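# Unscrew grinder's lugged ring and lay it flat

## Task

Turn the lugged ring off the grinder's barrel until it comes free, then set it down lying flat on the bench; the grinder must remain upright, and at the end neither hand may be in contact with the ring.

## Robot and tools

Robot: two arms, left_arm (carries a left hand, placed on the +y side) and right_arm (a right hand, on the -y side). Calibrated bases in the scene frame: left_arm at (+0.047, +0.291, 0) m, quat_wxyz (+1.000, 0, 0, +0.020); right_arm at (-0.034, -0.293, 0) m, quat_wxyz (+1.000, 0, 0, -0.010). A camera stand sits behind the arms. Loose objects may get a brief random nudge.

Frames: the scene frame has its origin at table-top height halfway between the nominal bases, +x out over the table, +z up. Each arm's reported hand position (metres), quaternion, targets and its wrist camera pose are in that arm's own base frame; fixed cameras and the table use the scene frame. Printed positions can be wrong by a few cm, more at long reach.

Hand point: a spot 0.05 m in front of the palm and 0.15 m out from the wrist face. Its +z runs along the straight fingers, +y out of the palm, +x across the palm away from the thumb on the right hand (toward the thumb on the left hand). Straight fingers extend 0.06-0.07 m past it along +z, with their centre lines 0.06 m behind it along -y. A wrist bracket on the little-finger side can collide with things.

A row is 28 numbers, each in [-1, 1], always covering both arms: left_arm dx, dy, dz, rx, ry, rz; left hand little, ring, middle, index, thumb_bend, thumb_turn, force_limit, speed; then the same 14 for right_arm. Pose numbers are offsets, not poses: they count from that arm's Hand target as it was when the action (or move) started, along the arm's own base axes, with rotation about the Hand target position. Scale: 1.0 = 0.6 m or 180 degrees; rx, ry, rz form a single rotation vector. Sending all six zeros re-requests the current Hand target. Finger targets: +1 straight/open, -1 curled/closed; thumb_turn -1 puts the thumb opposite the fingers, +1 beside the palm. force_limit maps -1..+1 to about 0..10 N at the fingertip (0..15 N for the two thumb motors); speed rises from near zero at -1 to full at +0.48 and above. The hand numbers are absolute and never mean 'unchanged': to keep a hand as is, repeat its last executed eight numbers (or, if none yet, its hand_measured plus hand_force_limit and hand_speed). With the thumb opposed, a grip fits objects roughly 0.035-0.065 m thick, or a handle down to 0.025 m. For a soft grip close at speed -0.94 or lower. To squeeze harder, raise force_limit and send a target more closed than hand_measured.

Tools:
execute_actions(actions, cameras): actions is a list of up to 15-row tables, each row one 1/30 s step; a short table repeats its last row to fill 15 steps. Every row in an action counts from the same start pose. Images only come when actions is empty or cameras names them.
move(target, speed, blend, blocking, cameras): target is one 28-number row or a list of up to 15 rows, every row counted from the same Hand targets. speed is path top speed in m/s (0.002 to 4.3, default 0.25; turning up to twice that in rad/s), one number or one per target. blend in m rounds corners between listed targets; 0 stops at each. Paths last 0.5-10 s and do not avoid obstacles or the other arm; keep paths away from an arm's own base. blocking=false returns after about 0.5 s while the move continues.
wait(seconds 0-10), stop() to brake a running move, zoom_image(camera, region [x0,y0,x1,y1] in pixels, at most 504x504) on the newest image of that camera, show_instructions() for the reference pages, finished_scene(scene=1) to end, irreversibly.
Cameras: cam_head_left, cam_head_right, cam_high, cam_low, cam_left_wrist, cam_right_wrist (all 672x504).

Results: end_effector_position and end_effector_quat_wxyz per arm; Hand target (the last commanded pose after clipping, the basis for the next offsets); hand_measured, hand_stopped_by (moving, target, force, stalled, fault), hand_load_n (positive = finger pushed open; drops near 0 when a grip is lost); hand_force_limit, hand_speed; joint positions, velocities and torques (torques include arm weight, have per-unit offsets; numbers 3 and 4 wrap at ±28 N m); motor temperatures. A move adds a 'move:' line giving its ending (done, off_target, moving, held, fault) and limits (paced = pose clipped, held = steps withheld). done means at rest within 10 mm and 2 degrees; neither done nor off_target tells you about contact.

Behaviour to expect: hands often rest 1-5 cm short of the command, mostly low, without touching anything; a later action, even zeros, retries, or send the gap as an offset. Orientation is clipped to 40 degrees from the measured one per step. A blocked arm keeps pushing until commanded back past its hand point. Holding loads, stretching out, or pushing at unreachable poses heats motors: MOTOR HOT appears at 85 °C, and at 100 °C the arm drops for 30-60 s. Thinking time lets the scene run.

Avoid: dropping or releasing moving parts, knocking the grinder over, anything leaving the table, hard hits on fixed or heavy objects, fast contact, excessive finger force or twisting loads, and any contact or squeeze between the two arms or hands, which can end the scene.

Each tool is called after "Request:" in YAML: its name, and indented under it one key for each argument.

Reference images:

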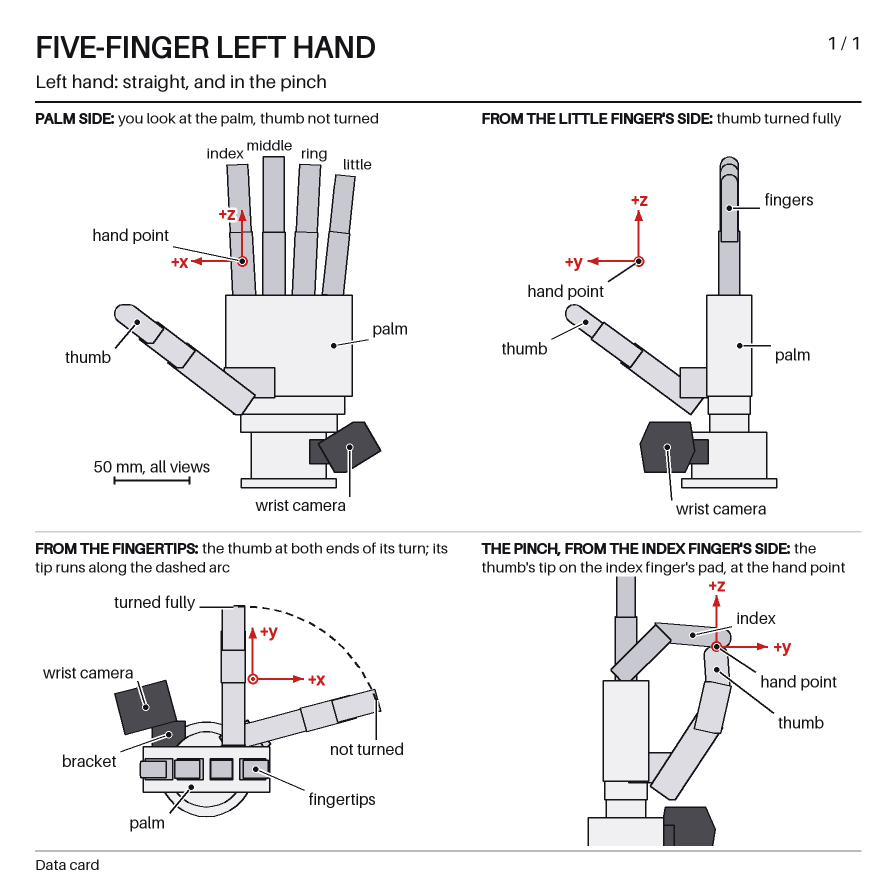

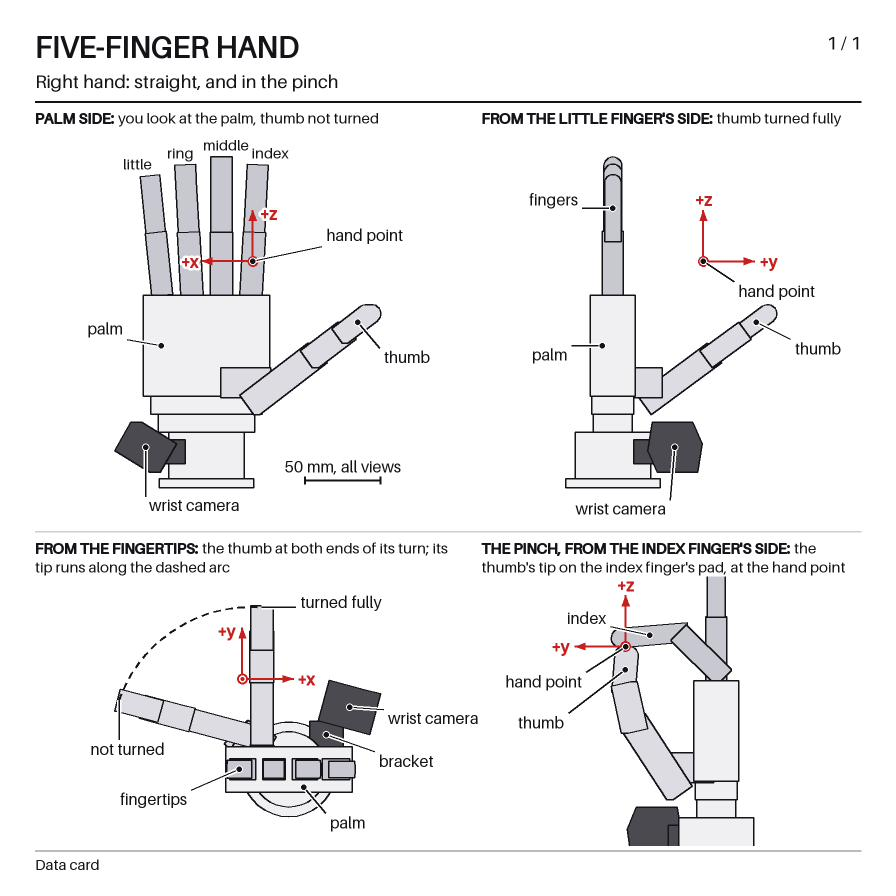

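## Session

Request:
execute_actions:
  actions: []

Scene clock: 0.00 s.
left_arm: end_effector_position=(+0.0243, -0.1798, +0.1222) hand_measured=(+1.000, +1.000, +1.000, +1.000, +1.000, +1.000) hand_load_n=(+0.0, +0.0, +0.0, +0.0, +0.0, -0.5) hand_stopped_by=(target, target, target, target, target, target) hand_force_limit=0.00 hand_speed=-0.80 end_effector_quat_wxyz=(-0.029, +0.372, +0.928, +0.021) | right_arm: end_effector_position=(+0.4251, +0.0004, +0.1598) hand_measured=(+1.000, +1.000, +1.000, +1.000, +1.000, +1.000) hand_load_n=(+0.0, +0.0, +0.0, +0.0, +0.0, +0.0) hand_stopped_by=(target, target, target, target, target, target) hand_force_limit=0.00 hand_speed=-0.80 end_effector_quat_wxyz=(+0.032, -0.471, +0.836, -0.280)
Joint positions: left_arm=[-1.52 1.056 0.772 -1.349 0.036 0.814] | right_arm=[0.094 1.335 1.112 -1.033 0.484 0.56]
Joint velocities: within noise
Joint torques (N m): no reading
Motor temperatures (°C): left_arm=[35 36 32 34 30 29] | right_arm=[30 27 30 31 32 29]
Heat: left arm: hottest shoulder 36 °C; right arm: hottest wrist yaw 32 °C.
Hand target: left_arm +0.0248, -0.1891, +0.1297; -0.023, +0.372, +0.928, +0.008 | right_arm +0.4352, +0.0012, +0.1741; +0.047, -0.466, +0.836, -0.287

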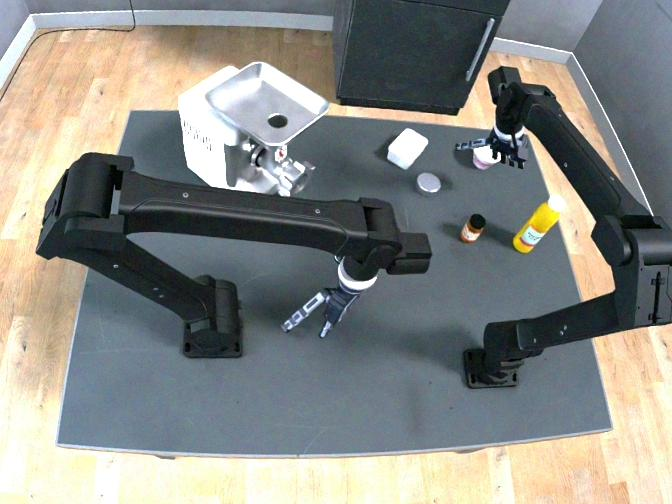

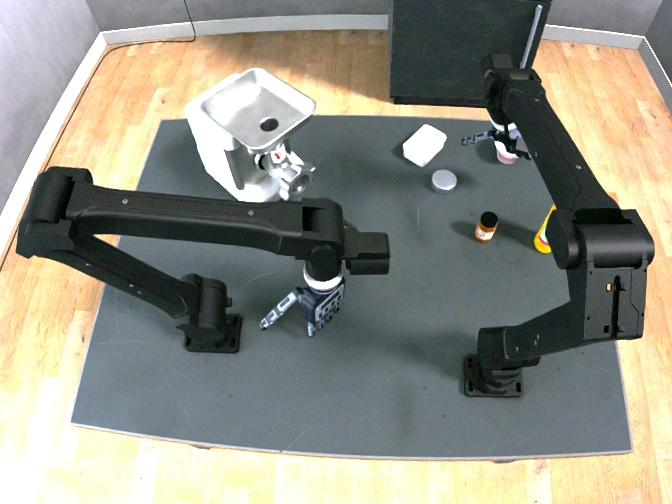

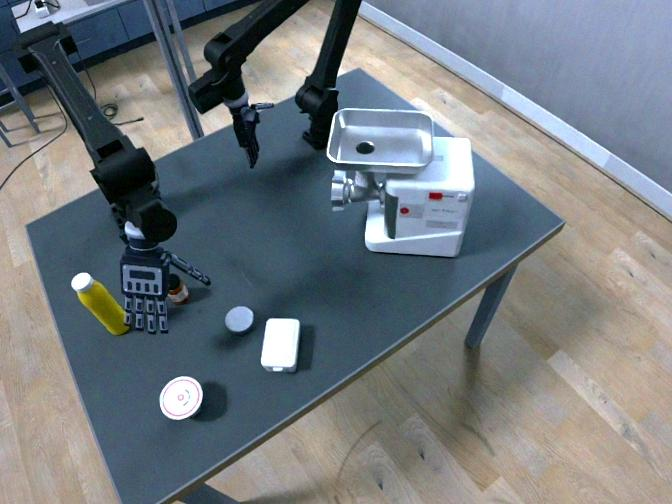

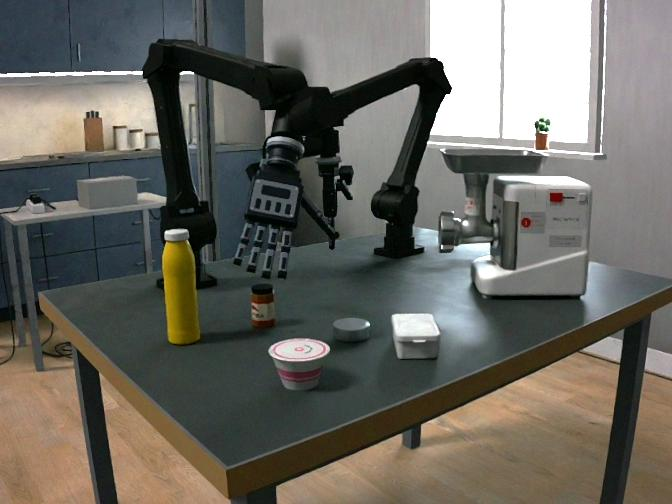

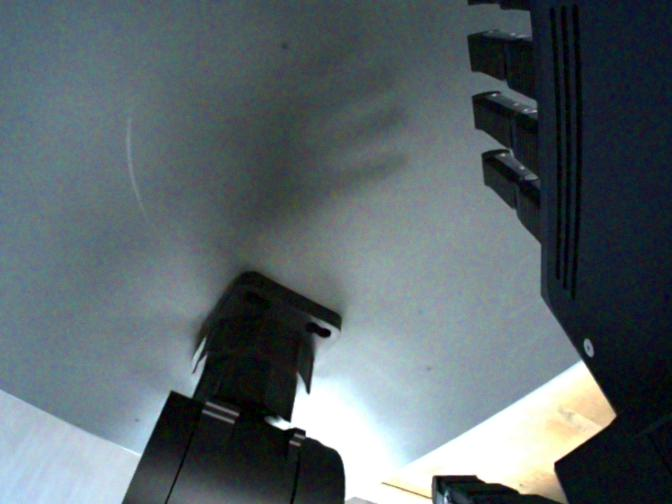

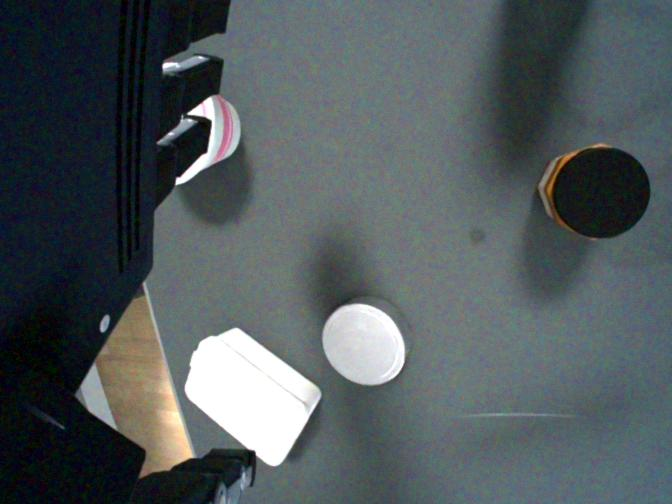

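Request:
zoom_image:
  camera: "cam_high"
  region: [300, 90, 480, 260]

Request:
zoom_image:
  camera: "cam_low"
  region: [420, 130, 610, 310]

Request:
zoom_image:
  camera: "cam_head_right"
  region: [170, 50, 340, 220]

Request:
zoom_image:
  camera: "cam_head_left"
  region: [170, 50, 340, 220]

Scaled by 2.800 from the camera's 672x504 image, which has a finer 960x720 frame.

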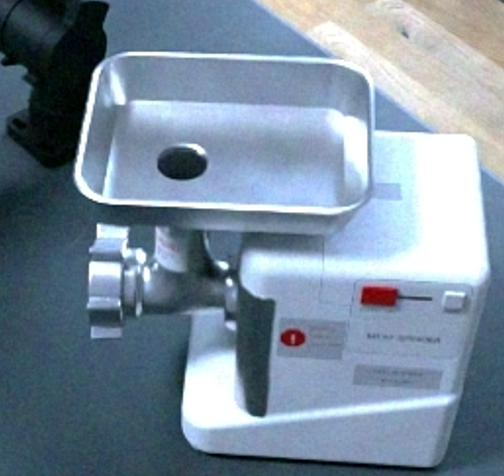

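Scaled by 2.653 from the camera's 672x504 image, which has a finer 960x720 frame.

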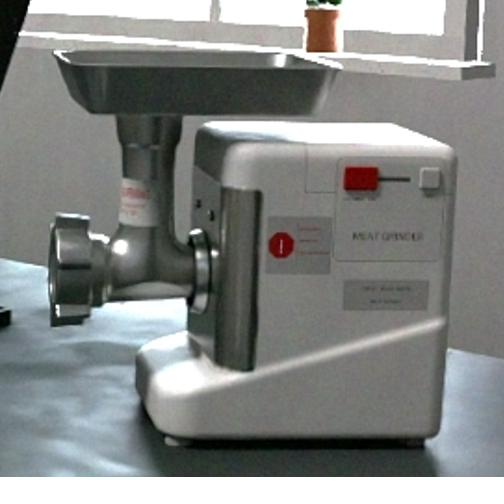

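Scaled by 2.965 from the camera's 672x504 image, which has a finer 960x720 frame.

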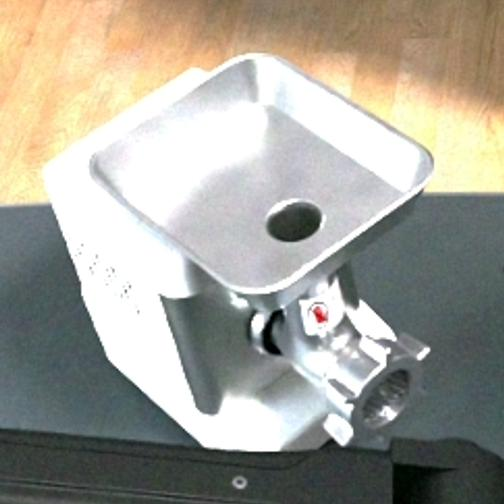

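Scaled by 2.965 from the camera's 672x504 image, which has a finer 960x720 frame.

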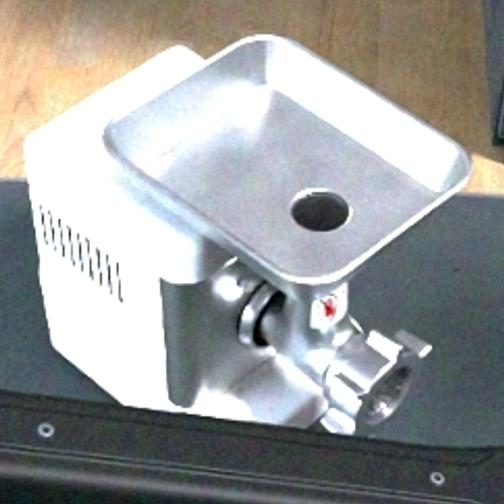

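Request:
zoom_image:
  camera: "cam_head_right"
  region: [240, 130, 340, 205]

Request:
zoom_image:
  camera: "cam_low"
  region: [425, 185, 525, 260]

Request:
zoom_image:
  camera: "cam_high"
  region: [310, 150, 410, 225]

Scaled by 5.040 from the camera's 672x504 image, which has a finer 960x720 frame.

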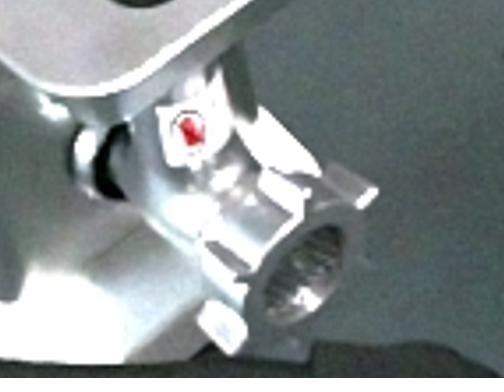

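Scaled by 5.040 from the camera's 672x504 image, which has a finer 960x720 frame.

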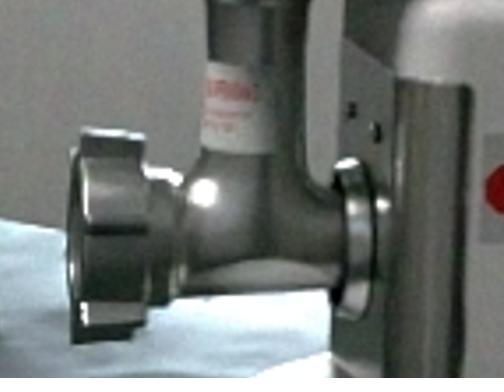

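Scaled by 5.040 from the camera's 672x504 image, which has a finer 960x720 frame.

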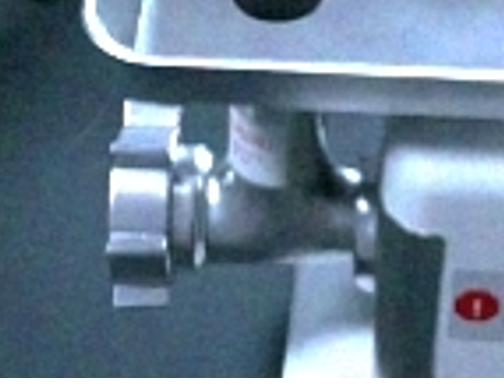

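Request:
move:
  target:
    - [0,0,0,0,0,0,1,1,1,1,1,1,0,-0.8,-0.08,0.05,0.22,0,0,0,1,1,1,1,1,1,0,-0.8]
    - [0,0,0,0,0,0,1,1,1,1,1,1,0,-0.8,-0.275,0.523,0.043,0.1069,-0.3422,0.4568,1,1,1,1,1,1,0,-0.8]
  blend: [0.05, 0]
  speed: 0.25
  cameras: ["all"]

Scene clock: 428.80 s.
left_arm: end_effector_position=(+0.0243, -0.1798, +0.1222) hand_measured=(+1.000, +1.000, +1.000, +1.000, +1.000, +1.000) hand_load_n=(+0.0, +0.0, +0.0, +0.0, +0.0, +0.0) hand_stopped_by=(target, target, target, target, target, target) hand_force_limit=0.00 hand_speed=-0.80 end_effector_quat_wxyz=(-0.029, +0.372, +0.928, +0.021) | right_arm: end_effector_position=(+0.2733, +0.3119, +0.2007) hand_measured=(+1.000, +1.000, +1.000, +1.000, +1.000, +1.000) hand_load_n=(+0.0, +0.0, +0.0, -0.5, +0.0, +0.0) hand_stopped_by=(target, target, target, target, target, target) hand_force_limit=0.00 hand_speed=-0.80 end_effector_quat_wxyz=(+0.661, -0.665, +0.250, -0.242)
Joint positions: left_arm=[-1.52 1.056 0.772 -1.349 0.036 0.814] | right_arm=[0.704 0.847 0.307 0.531 -0.157 0.008]
Joint torques (N m): left_arm=[-1.26 -3.72 8.2 0.03 0.07 0.06] | right_arm=[-0.03 -2.08 7.42 3.02 -0.16 0.04]
Motor temperatures (°C): left_arm=[32 33 40 30 25 27] | right_arm=[29 29 42 28 29 28]
Heat: left arm: hottest elbow 40 °C; right arm: hottest elbow 42 °C.
Hand target: left_arm +0.0248, -0.1891, +0.1297; -0.023, +0.372, +0.928, +0.008 | right_arm +0.2701, +0.3150, +0.1999; +0.665, -0.665, +0.241, -0.242
Off the commanded pose: left_arm 0.012 m, 2 deg | right_arm 0.004 m, 1 deg.
move: off_target (left_arm)

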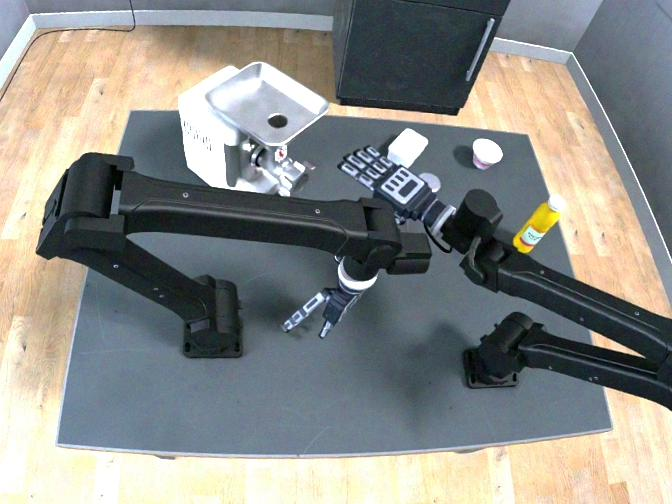

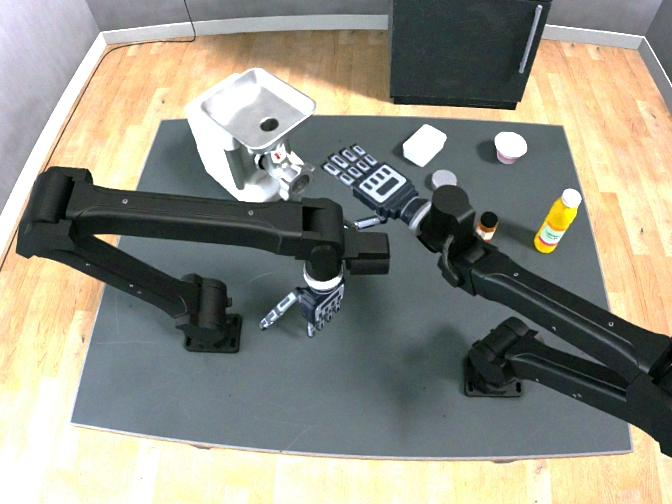

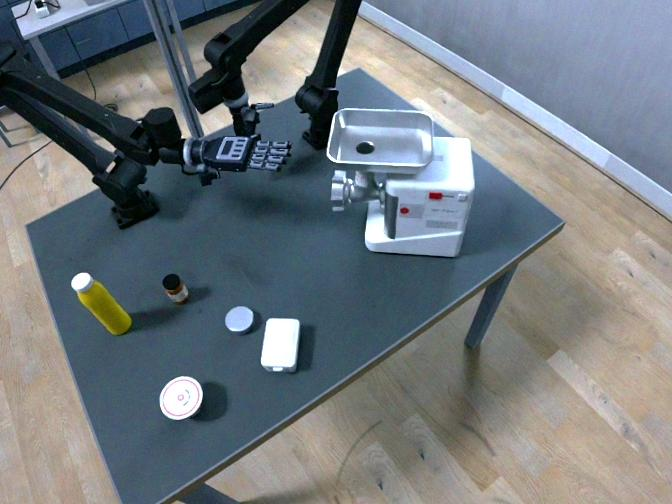

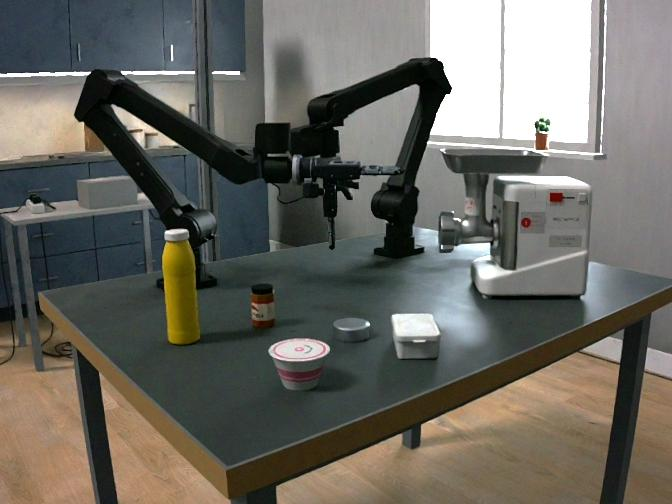

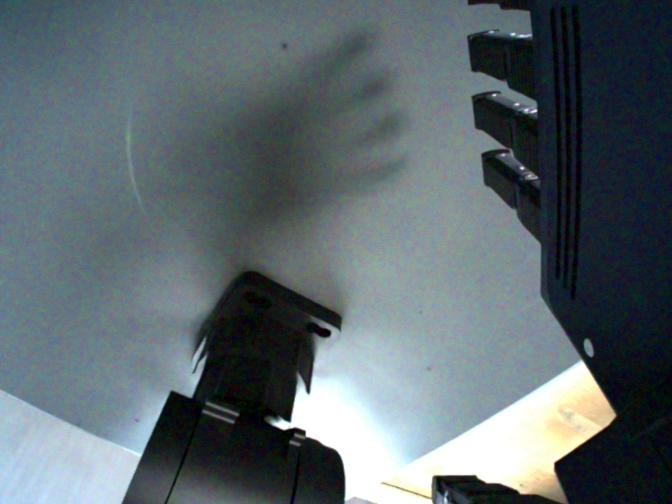

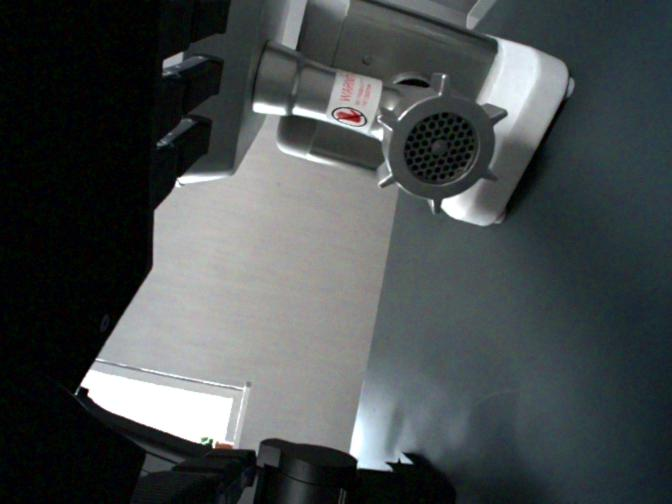

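Request:
zoom_image:
  camera: "cam_right_wrist"
  region: [350, 60, 530, 230]

Request:
zoom_image:
  camera: "cam_head_right"
  region: [240, 110, 390, 222]

Request:
zoom_image:
  camera: "cam_low"
  region: [290, 130, 530, 310]

Scaled by 2.800 from the camera's 672x504 image, which has a finer 960x720 frame.

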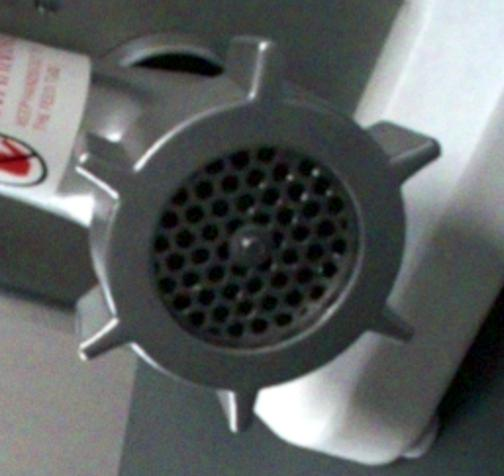

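Scaled by 3.360 from the camera's 672x504 image, which has a finer 960x720 frame.

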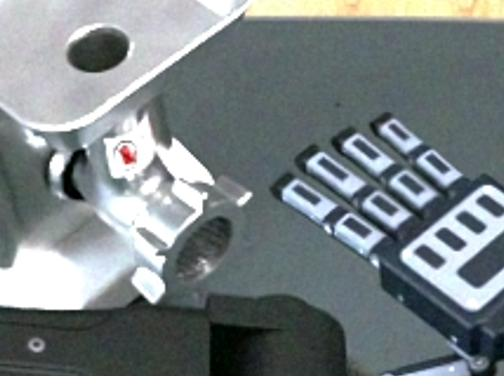

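Scaled by 2.100 from the camera's 672x504 image, which has a finer 960x720 frame.

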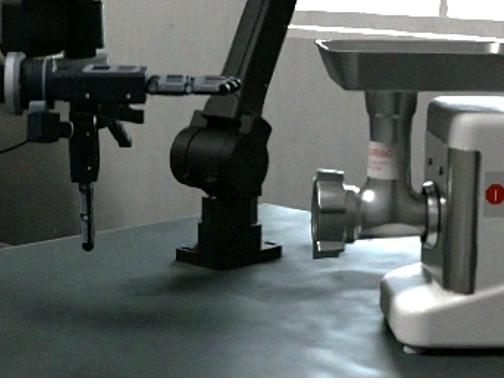

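Request:
move:
  target: [0,0,0,0,0,0,1,1,1,1,1,1,0,-0.8,0.0767,-0.0643,-0.0833,0,0,0,1,1,1,1,1,1,0,-0.8]
  speed: 0.15
  cameras: ["cam_right_wrist", "cam_head_left", "cam_head_right"]

Scene clock: 598.63 s.
left_arm: end_effector_position=(+0.0243, -0.1798, +0.1222) hand_measured=(+1.000, +1.000, +1.000, +1.000, +1.000, +1.000) hand_load_n=(+0.0, +0.0, +0.5, +0.0, +0.0, +0.0) hand_stopped_by=(target, target, target, target, target, target) hand_force_limit=0.00 hand_speed=-0.80 end_effector_quat_wxyz=(-0.029, +0.372, +0.928, +0.021) | right_arm: end_effector_position=(+0.3127, +0.2811, +0.1503) hand_measured=(+1.000, +1.000, +1.000, +1.000, +1.000, +1.000) hand_load_n=(+0.0, +0.0, +0.0, +0.0, +0.0, +0.0) hand_stopped_by=(target, target, target, target, target, target) hand_force_limit=0.00 hand_speed=-0.80 end_effector_quat_wxyz=(+0.664, -0.668, +0.240, -0.235)
Joint positions: left_arm=[-1.52 1.056 0.772 -1.349 0.036 0.814] | right_arm=[0.481 1.115 0.262 0.845 -0.405 0.001]
Joint torques (N m): left_arm=[-1.32 -4.66 8.16 -0.09 0.03 0.08] | right_arm=[-1.85 -4.01 5.86 3 -0.15 0.11]
Heat: left arm: hottest elbow 41 °C; right arm: hottest elbow 39 °C.
Hand target: left_arm +0.0248, -0.1891, +0.1297; -0.023, +0.372, +0.928, +0.008 | right_arm +0.3162, +0.2765, +0.1501; +0.665, -0.664, +0.241, -0.242
Off the commanded pose: left_arm 0.012 m, 2 deg | right_arm 0.006 m, 1 deg.
move: off_target (left_arm)
Images, in order (width x height): cam_head_left 672x504, cam_head_right 672x504, cam_right_wrist 672x504.

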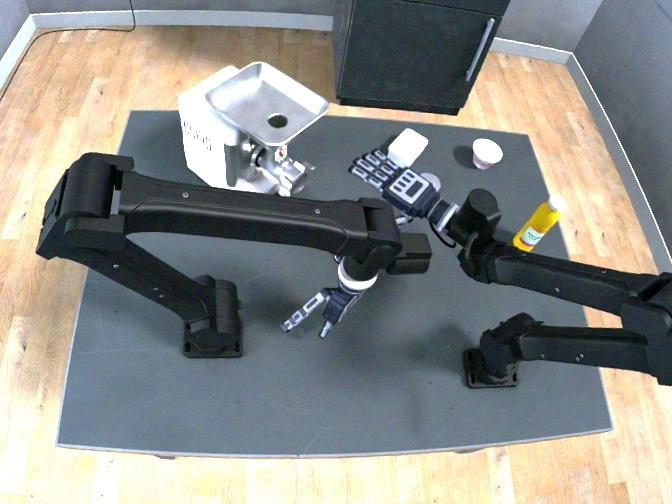

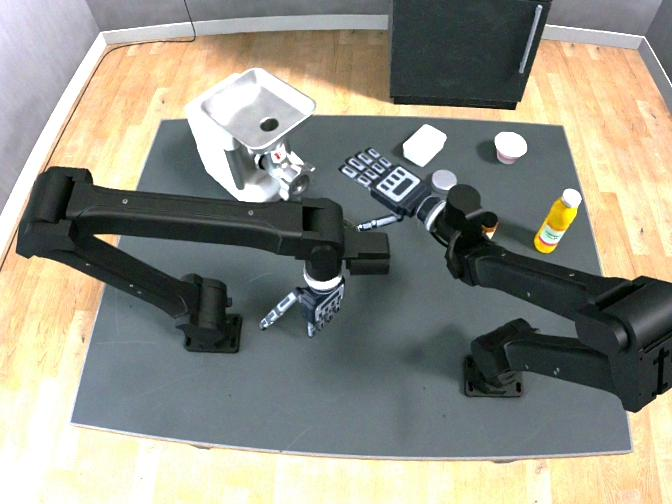

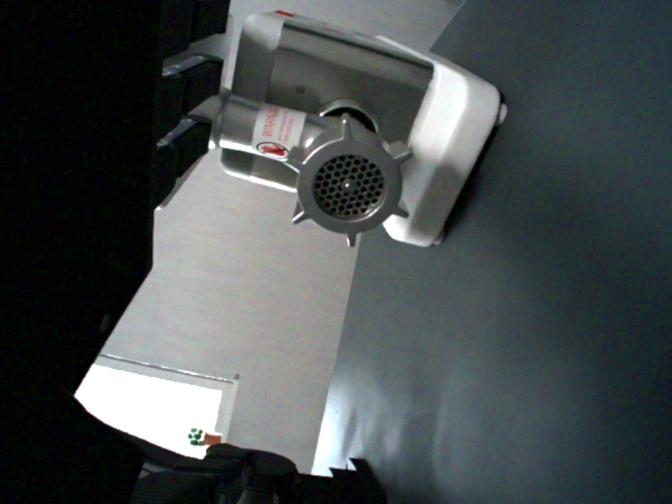

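Request:
move:
  target: [0,0,0,0,0,0,1,1,1,1,1,1,0,-0.8,0.0477,0.0575,0,0,0,0,1,1,1,1,1,1,0,-0.8]
  speed: 0.15
  cameras: ["cam_right_wrist", "cam_head_left", "cam_head_right", "cam_low", "cam_high"]

Scene clock: 631.97 s.
left_arm: end_effector_position=(+0.0243, -0.1798, +0.1222) hand_measured=(+1.000, +1.000, +1.000, +1.000, +1.000, +1.000) hand_load_n=(+0.0, +0.0, +0.0, +0.0, +0.0, +0.0) hand_stopped_by=(target, target, target, target, target, target) hand_force_limit=0.00 hand_speed=-0.80 end_effector_quat_wxyz=(-0.029, +0.372, +0.928, +0.021) | right_arm: end_effector_position=(+0.3311, +0.2958, +0.1262) hand_measured=(+1.000, +1.000, +1.000, +1.000, +1.000, +1.000) hand_load_n=(+0.0, +0.0, +0.0, +0.0, +0.0, -0.5) hand_stopped_by=(target, target, target, target, target, target) hand_force_limit=0.00 hand_speed=-0.80 end_effector_quat_wxyz=(+0.647, -0.679, +0.259, -0.231)
Joint positions: left_arm=[-1.52 1.056 0.772 -1.349 0.036 0.814] | right_arm=[0.514 1.256 0.307 0.888 -0.347 0.001]
Joint torques (N m): left_arm=[-1.14 -4.37 8.21 -0.03 0.07 0.07] | right_arm=[0.15 -5.13 9.7 3.02 0 0.11]
Motor temperatures (°C): left_arm=[31 32 41 29 25 27] | right_arm=[29 28 37 28 29 28]
Heat: left arm: hottest elbow 41 °C; right arm: hottest elbow 37 °C.
Hand target: left_arm +0.0248, -0.1891, +0.1297; -0.023, +0.372, +0.928, +0.008 | right_arm +0.3448, +0.3110, +0.1501; +0.665, -0.664, +0.241, -0.242
Off the commanded pose: left_arm 0.012 m, 2 deg | right_arm 0.031 m, 4 deg.
move: off_target (left_arm, right_arm)
Images, in order (width x height): cam_head_left 672x504, cam_head_right 672x504, cam_high 672x504, cam_low 672x504, cam_right_wrist 672x504.

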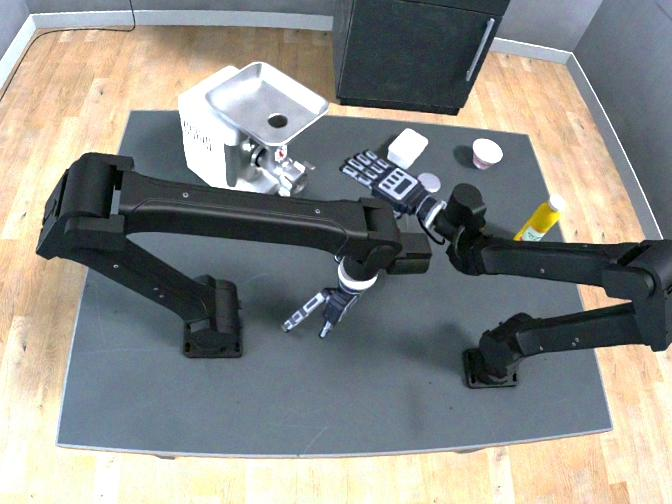

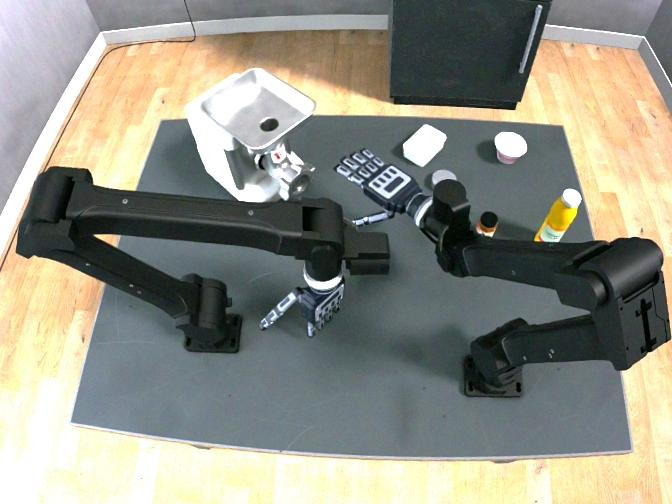

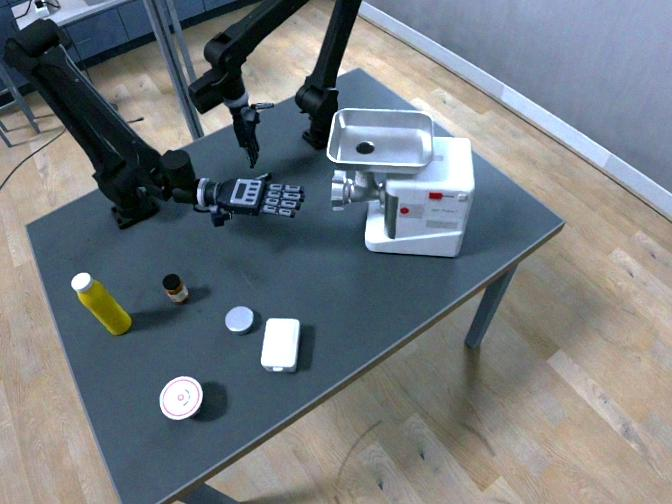

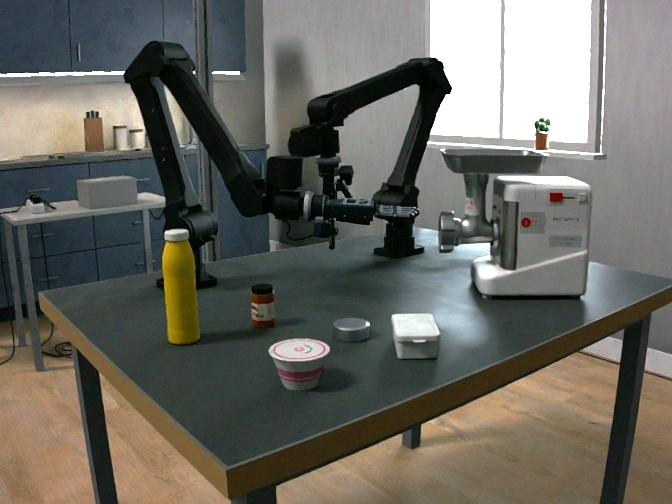

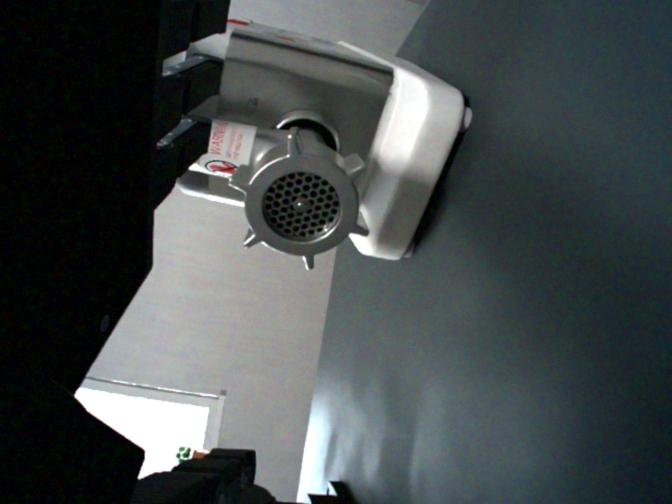

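Request:
zoom_image:
  camera: "cam_head_left"
  region: [250, 110, 400, 222]

Request:
zoom_image:
  camera: "cam_head_right"
  region: [250, 110, 400, 222]

Request:
zoom_image:
  camera: "cam_high"
  region: [230, 130, 410, 265]

Request:
zoom_image:
  camera: "cam_low"
  region: [320, 160, 500, 295]

Scaled by 3.360 from the camera's 672x504 image, which has a finer 960x720 frame.

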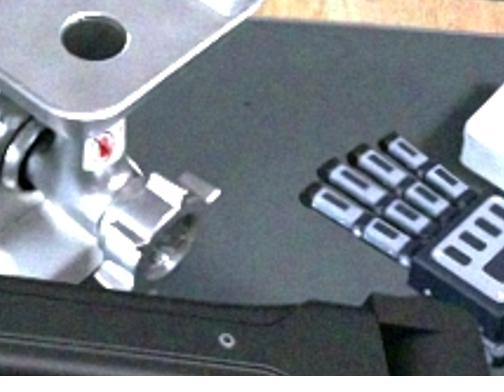

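Scaled by 3.360 from the camera's 672x504 image, which has a finer 960x720 frame.

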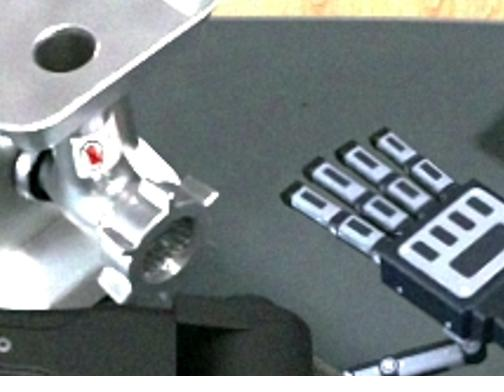

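Scaled by 2.800 from the camera's 672x504 image, which has a finer 960x720 frame.

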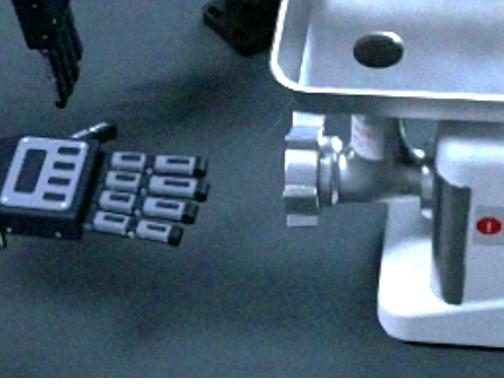

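Scaled by 2.800 from the camera's 672x504 image, which has a finer 960x720 frame.

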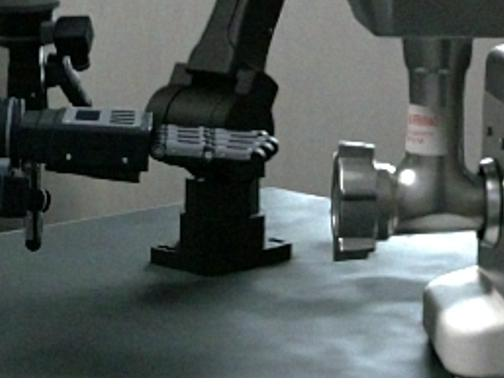

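Request:
zoom_image:
  camera: "cam_head_right"
  region: [265, 150, 325, 205]

Request:
zoom_image:
  camera: "cam_head_left"
  region: [265, 150, 325, 205]

Request:
zoom_image:
  camera: "cam_high"
  region: [320, 165, 370, 215]

Request:
zoom_image:
  camera: "cam_low"
  region: [430, 205, 480, 255]

Scaled by 8.400 from the camera's 672x504 image, which has a finer 960x720 frame.

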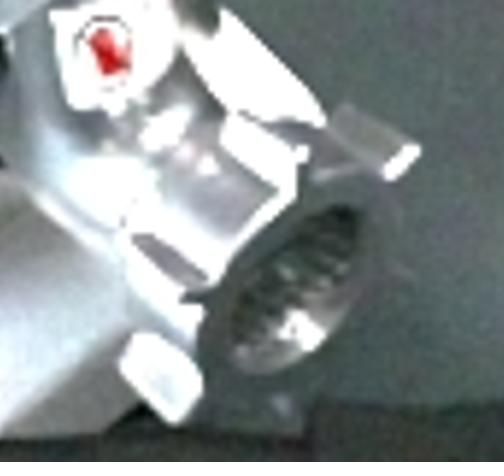

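Scaled by 8.400 from the camera's 672x504 image, which has a finer 960x720 frame.

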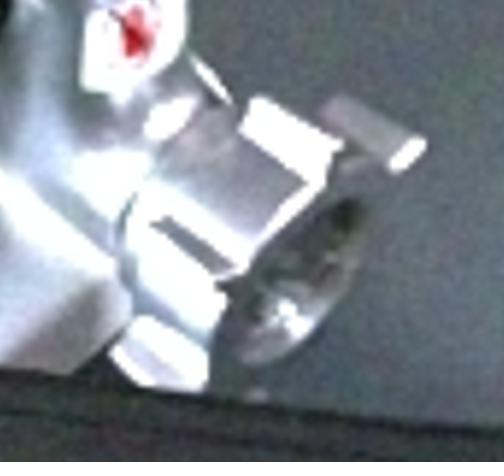

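Scaled by 10.080 from the camera's 672x504 image, which has a finer 960x720 frame.

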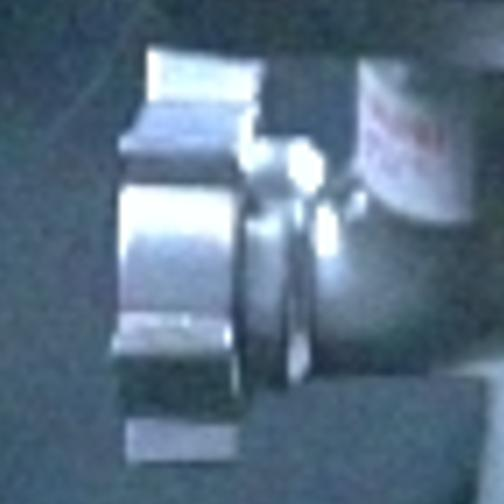

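Scaled by 10.080 from the camera's 672x504 image, which has a finer 960x720 frame.

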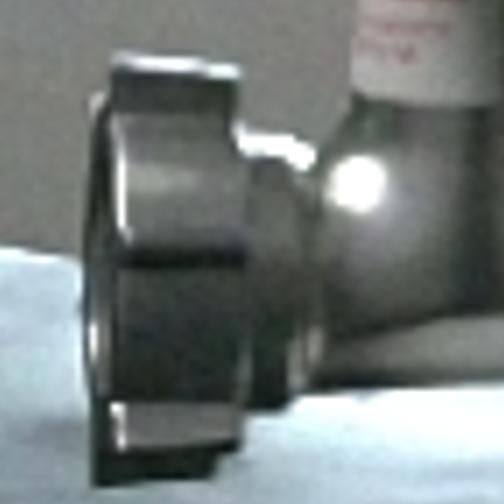

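Request:
move:
  target: [0,0,0,0,0,0,1,1,1,0.6,1,-1,0,-0.4,-0.1205,-0.3875,0.45,-0.1243,0.1121,-0.0224,1,1,1,1,1,1,0,-0.8]
  speed: 0.25
  cameras: ["cam_right_wrist", "cam_head_left", "cam_low", "cam_high", "cam_left_wrist"]

Scene clock: 888.13 s.
left_arm: end_effector_position=(+0.0243, -0.1798, +0.1222) hand_measured=(+1.000, +1.000, +1.000, +0.600, +1.000, -1.000) hand_load_n=(+0.0, +0.0, +0.0, +0.0, +0.0, +0.0) hand_stopped_by=(target, target, target, target, target, target) hand_force_limit=0.00 hand_speed=-0.40 end_effector_quat_wxyz=(-0.029, +0.372, +0.928, +0.021) | right_arm: end_effector_position=(+0.2680, +0.0834, +0.3945) hand_measured=(+1.000, +1.000, +1.000, +1.000, +1.000, +1.000) hand_load_n=(+0.0, +0.0, +0.0, +0.0, +0.0, -0.5) hand_stopped_by=(target, target, target, target, target, target) hand_force_limit=0.00 hand_speed=-0.80 end_effector_quat_wxyz=(-0.460, +0.806, -0.335, +0.162)
Joint positions: left_arm=[-1.52 1.056 0.772 -1.349 0.036 0.814] | right_arm=[-0.19 0.808 1.216 -1.283 -0.817 -0.661]
Joint torques (N m): left_arm=[-0.97 -4.13 8.28 -0.02 0.06 0.06] | right_arm=[-1.9 -1.73 12.97 1.35 -0.61 0.02]
Motor temperatures (°C): left_arm=[31 31 42 28 24 27] | right_arm=[29 28 43 28 29 28]
Heat: left arm: hottest elbow 42 °C; right arm: hottest elbow 43 °C.
Hand target: left_arm +0.0248, -0.1891, +0.1297; -0.023, +0.372, +0.928, +0.008 | right_arm +0.2726, +0.0785, +0.4200; -0.463, +0.803, -0.325, +0.187
Off the commanded pose: left_arm 0.012 m, 2 deg | right_arm 0.026 m, 3 deg.
move: off_target (left_arm, right_arm)
Images, in order (width x height): cam_head_left 672x504, cam_high 672x504, cam_low 672x504, cam_left_wrist 672x504, cam_right_wrist 672x504.

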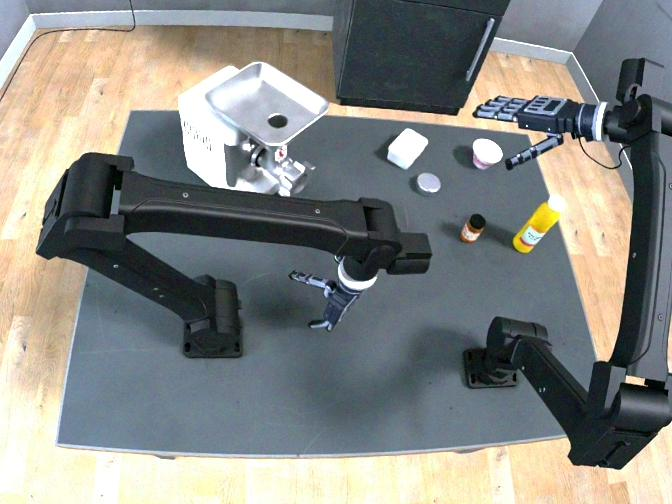

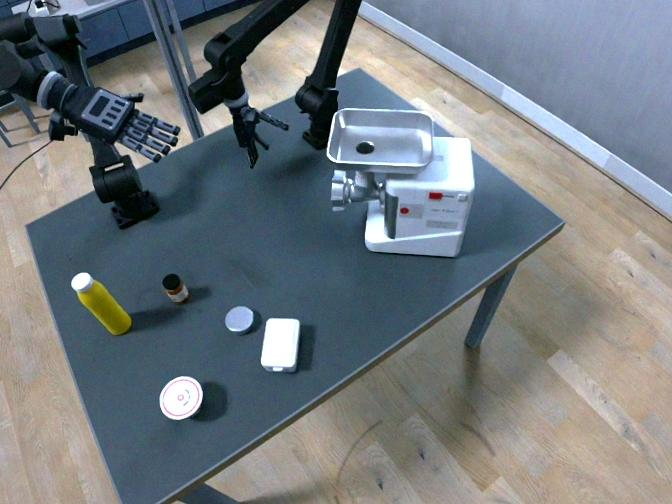

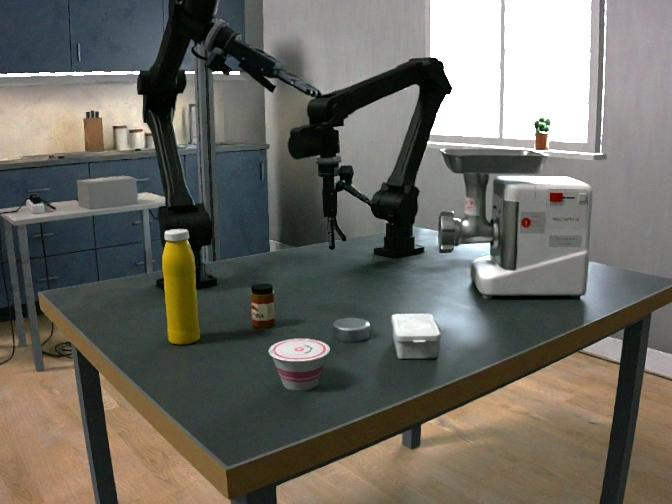

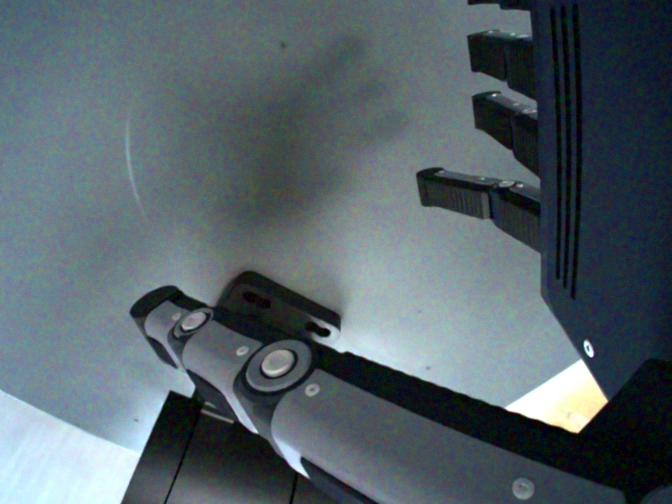

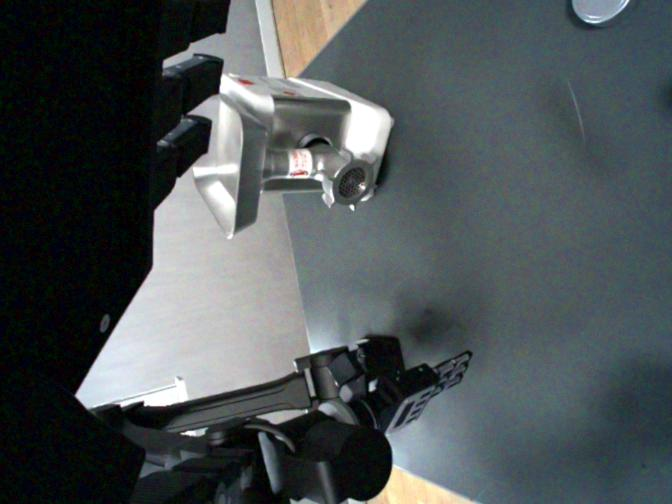

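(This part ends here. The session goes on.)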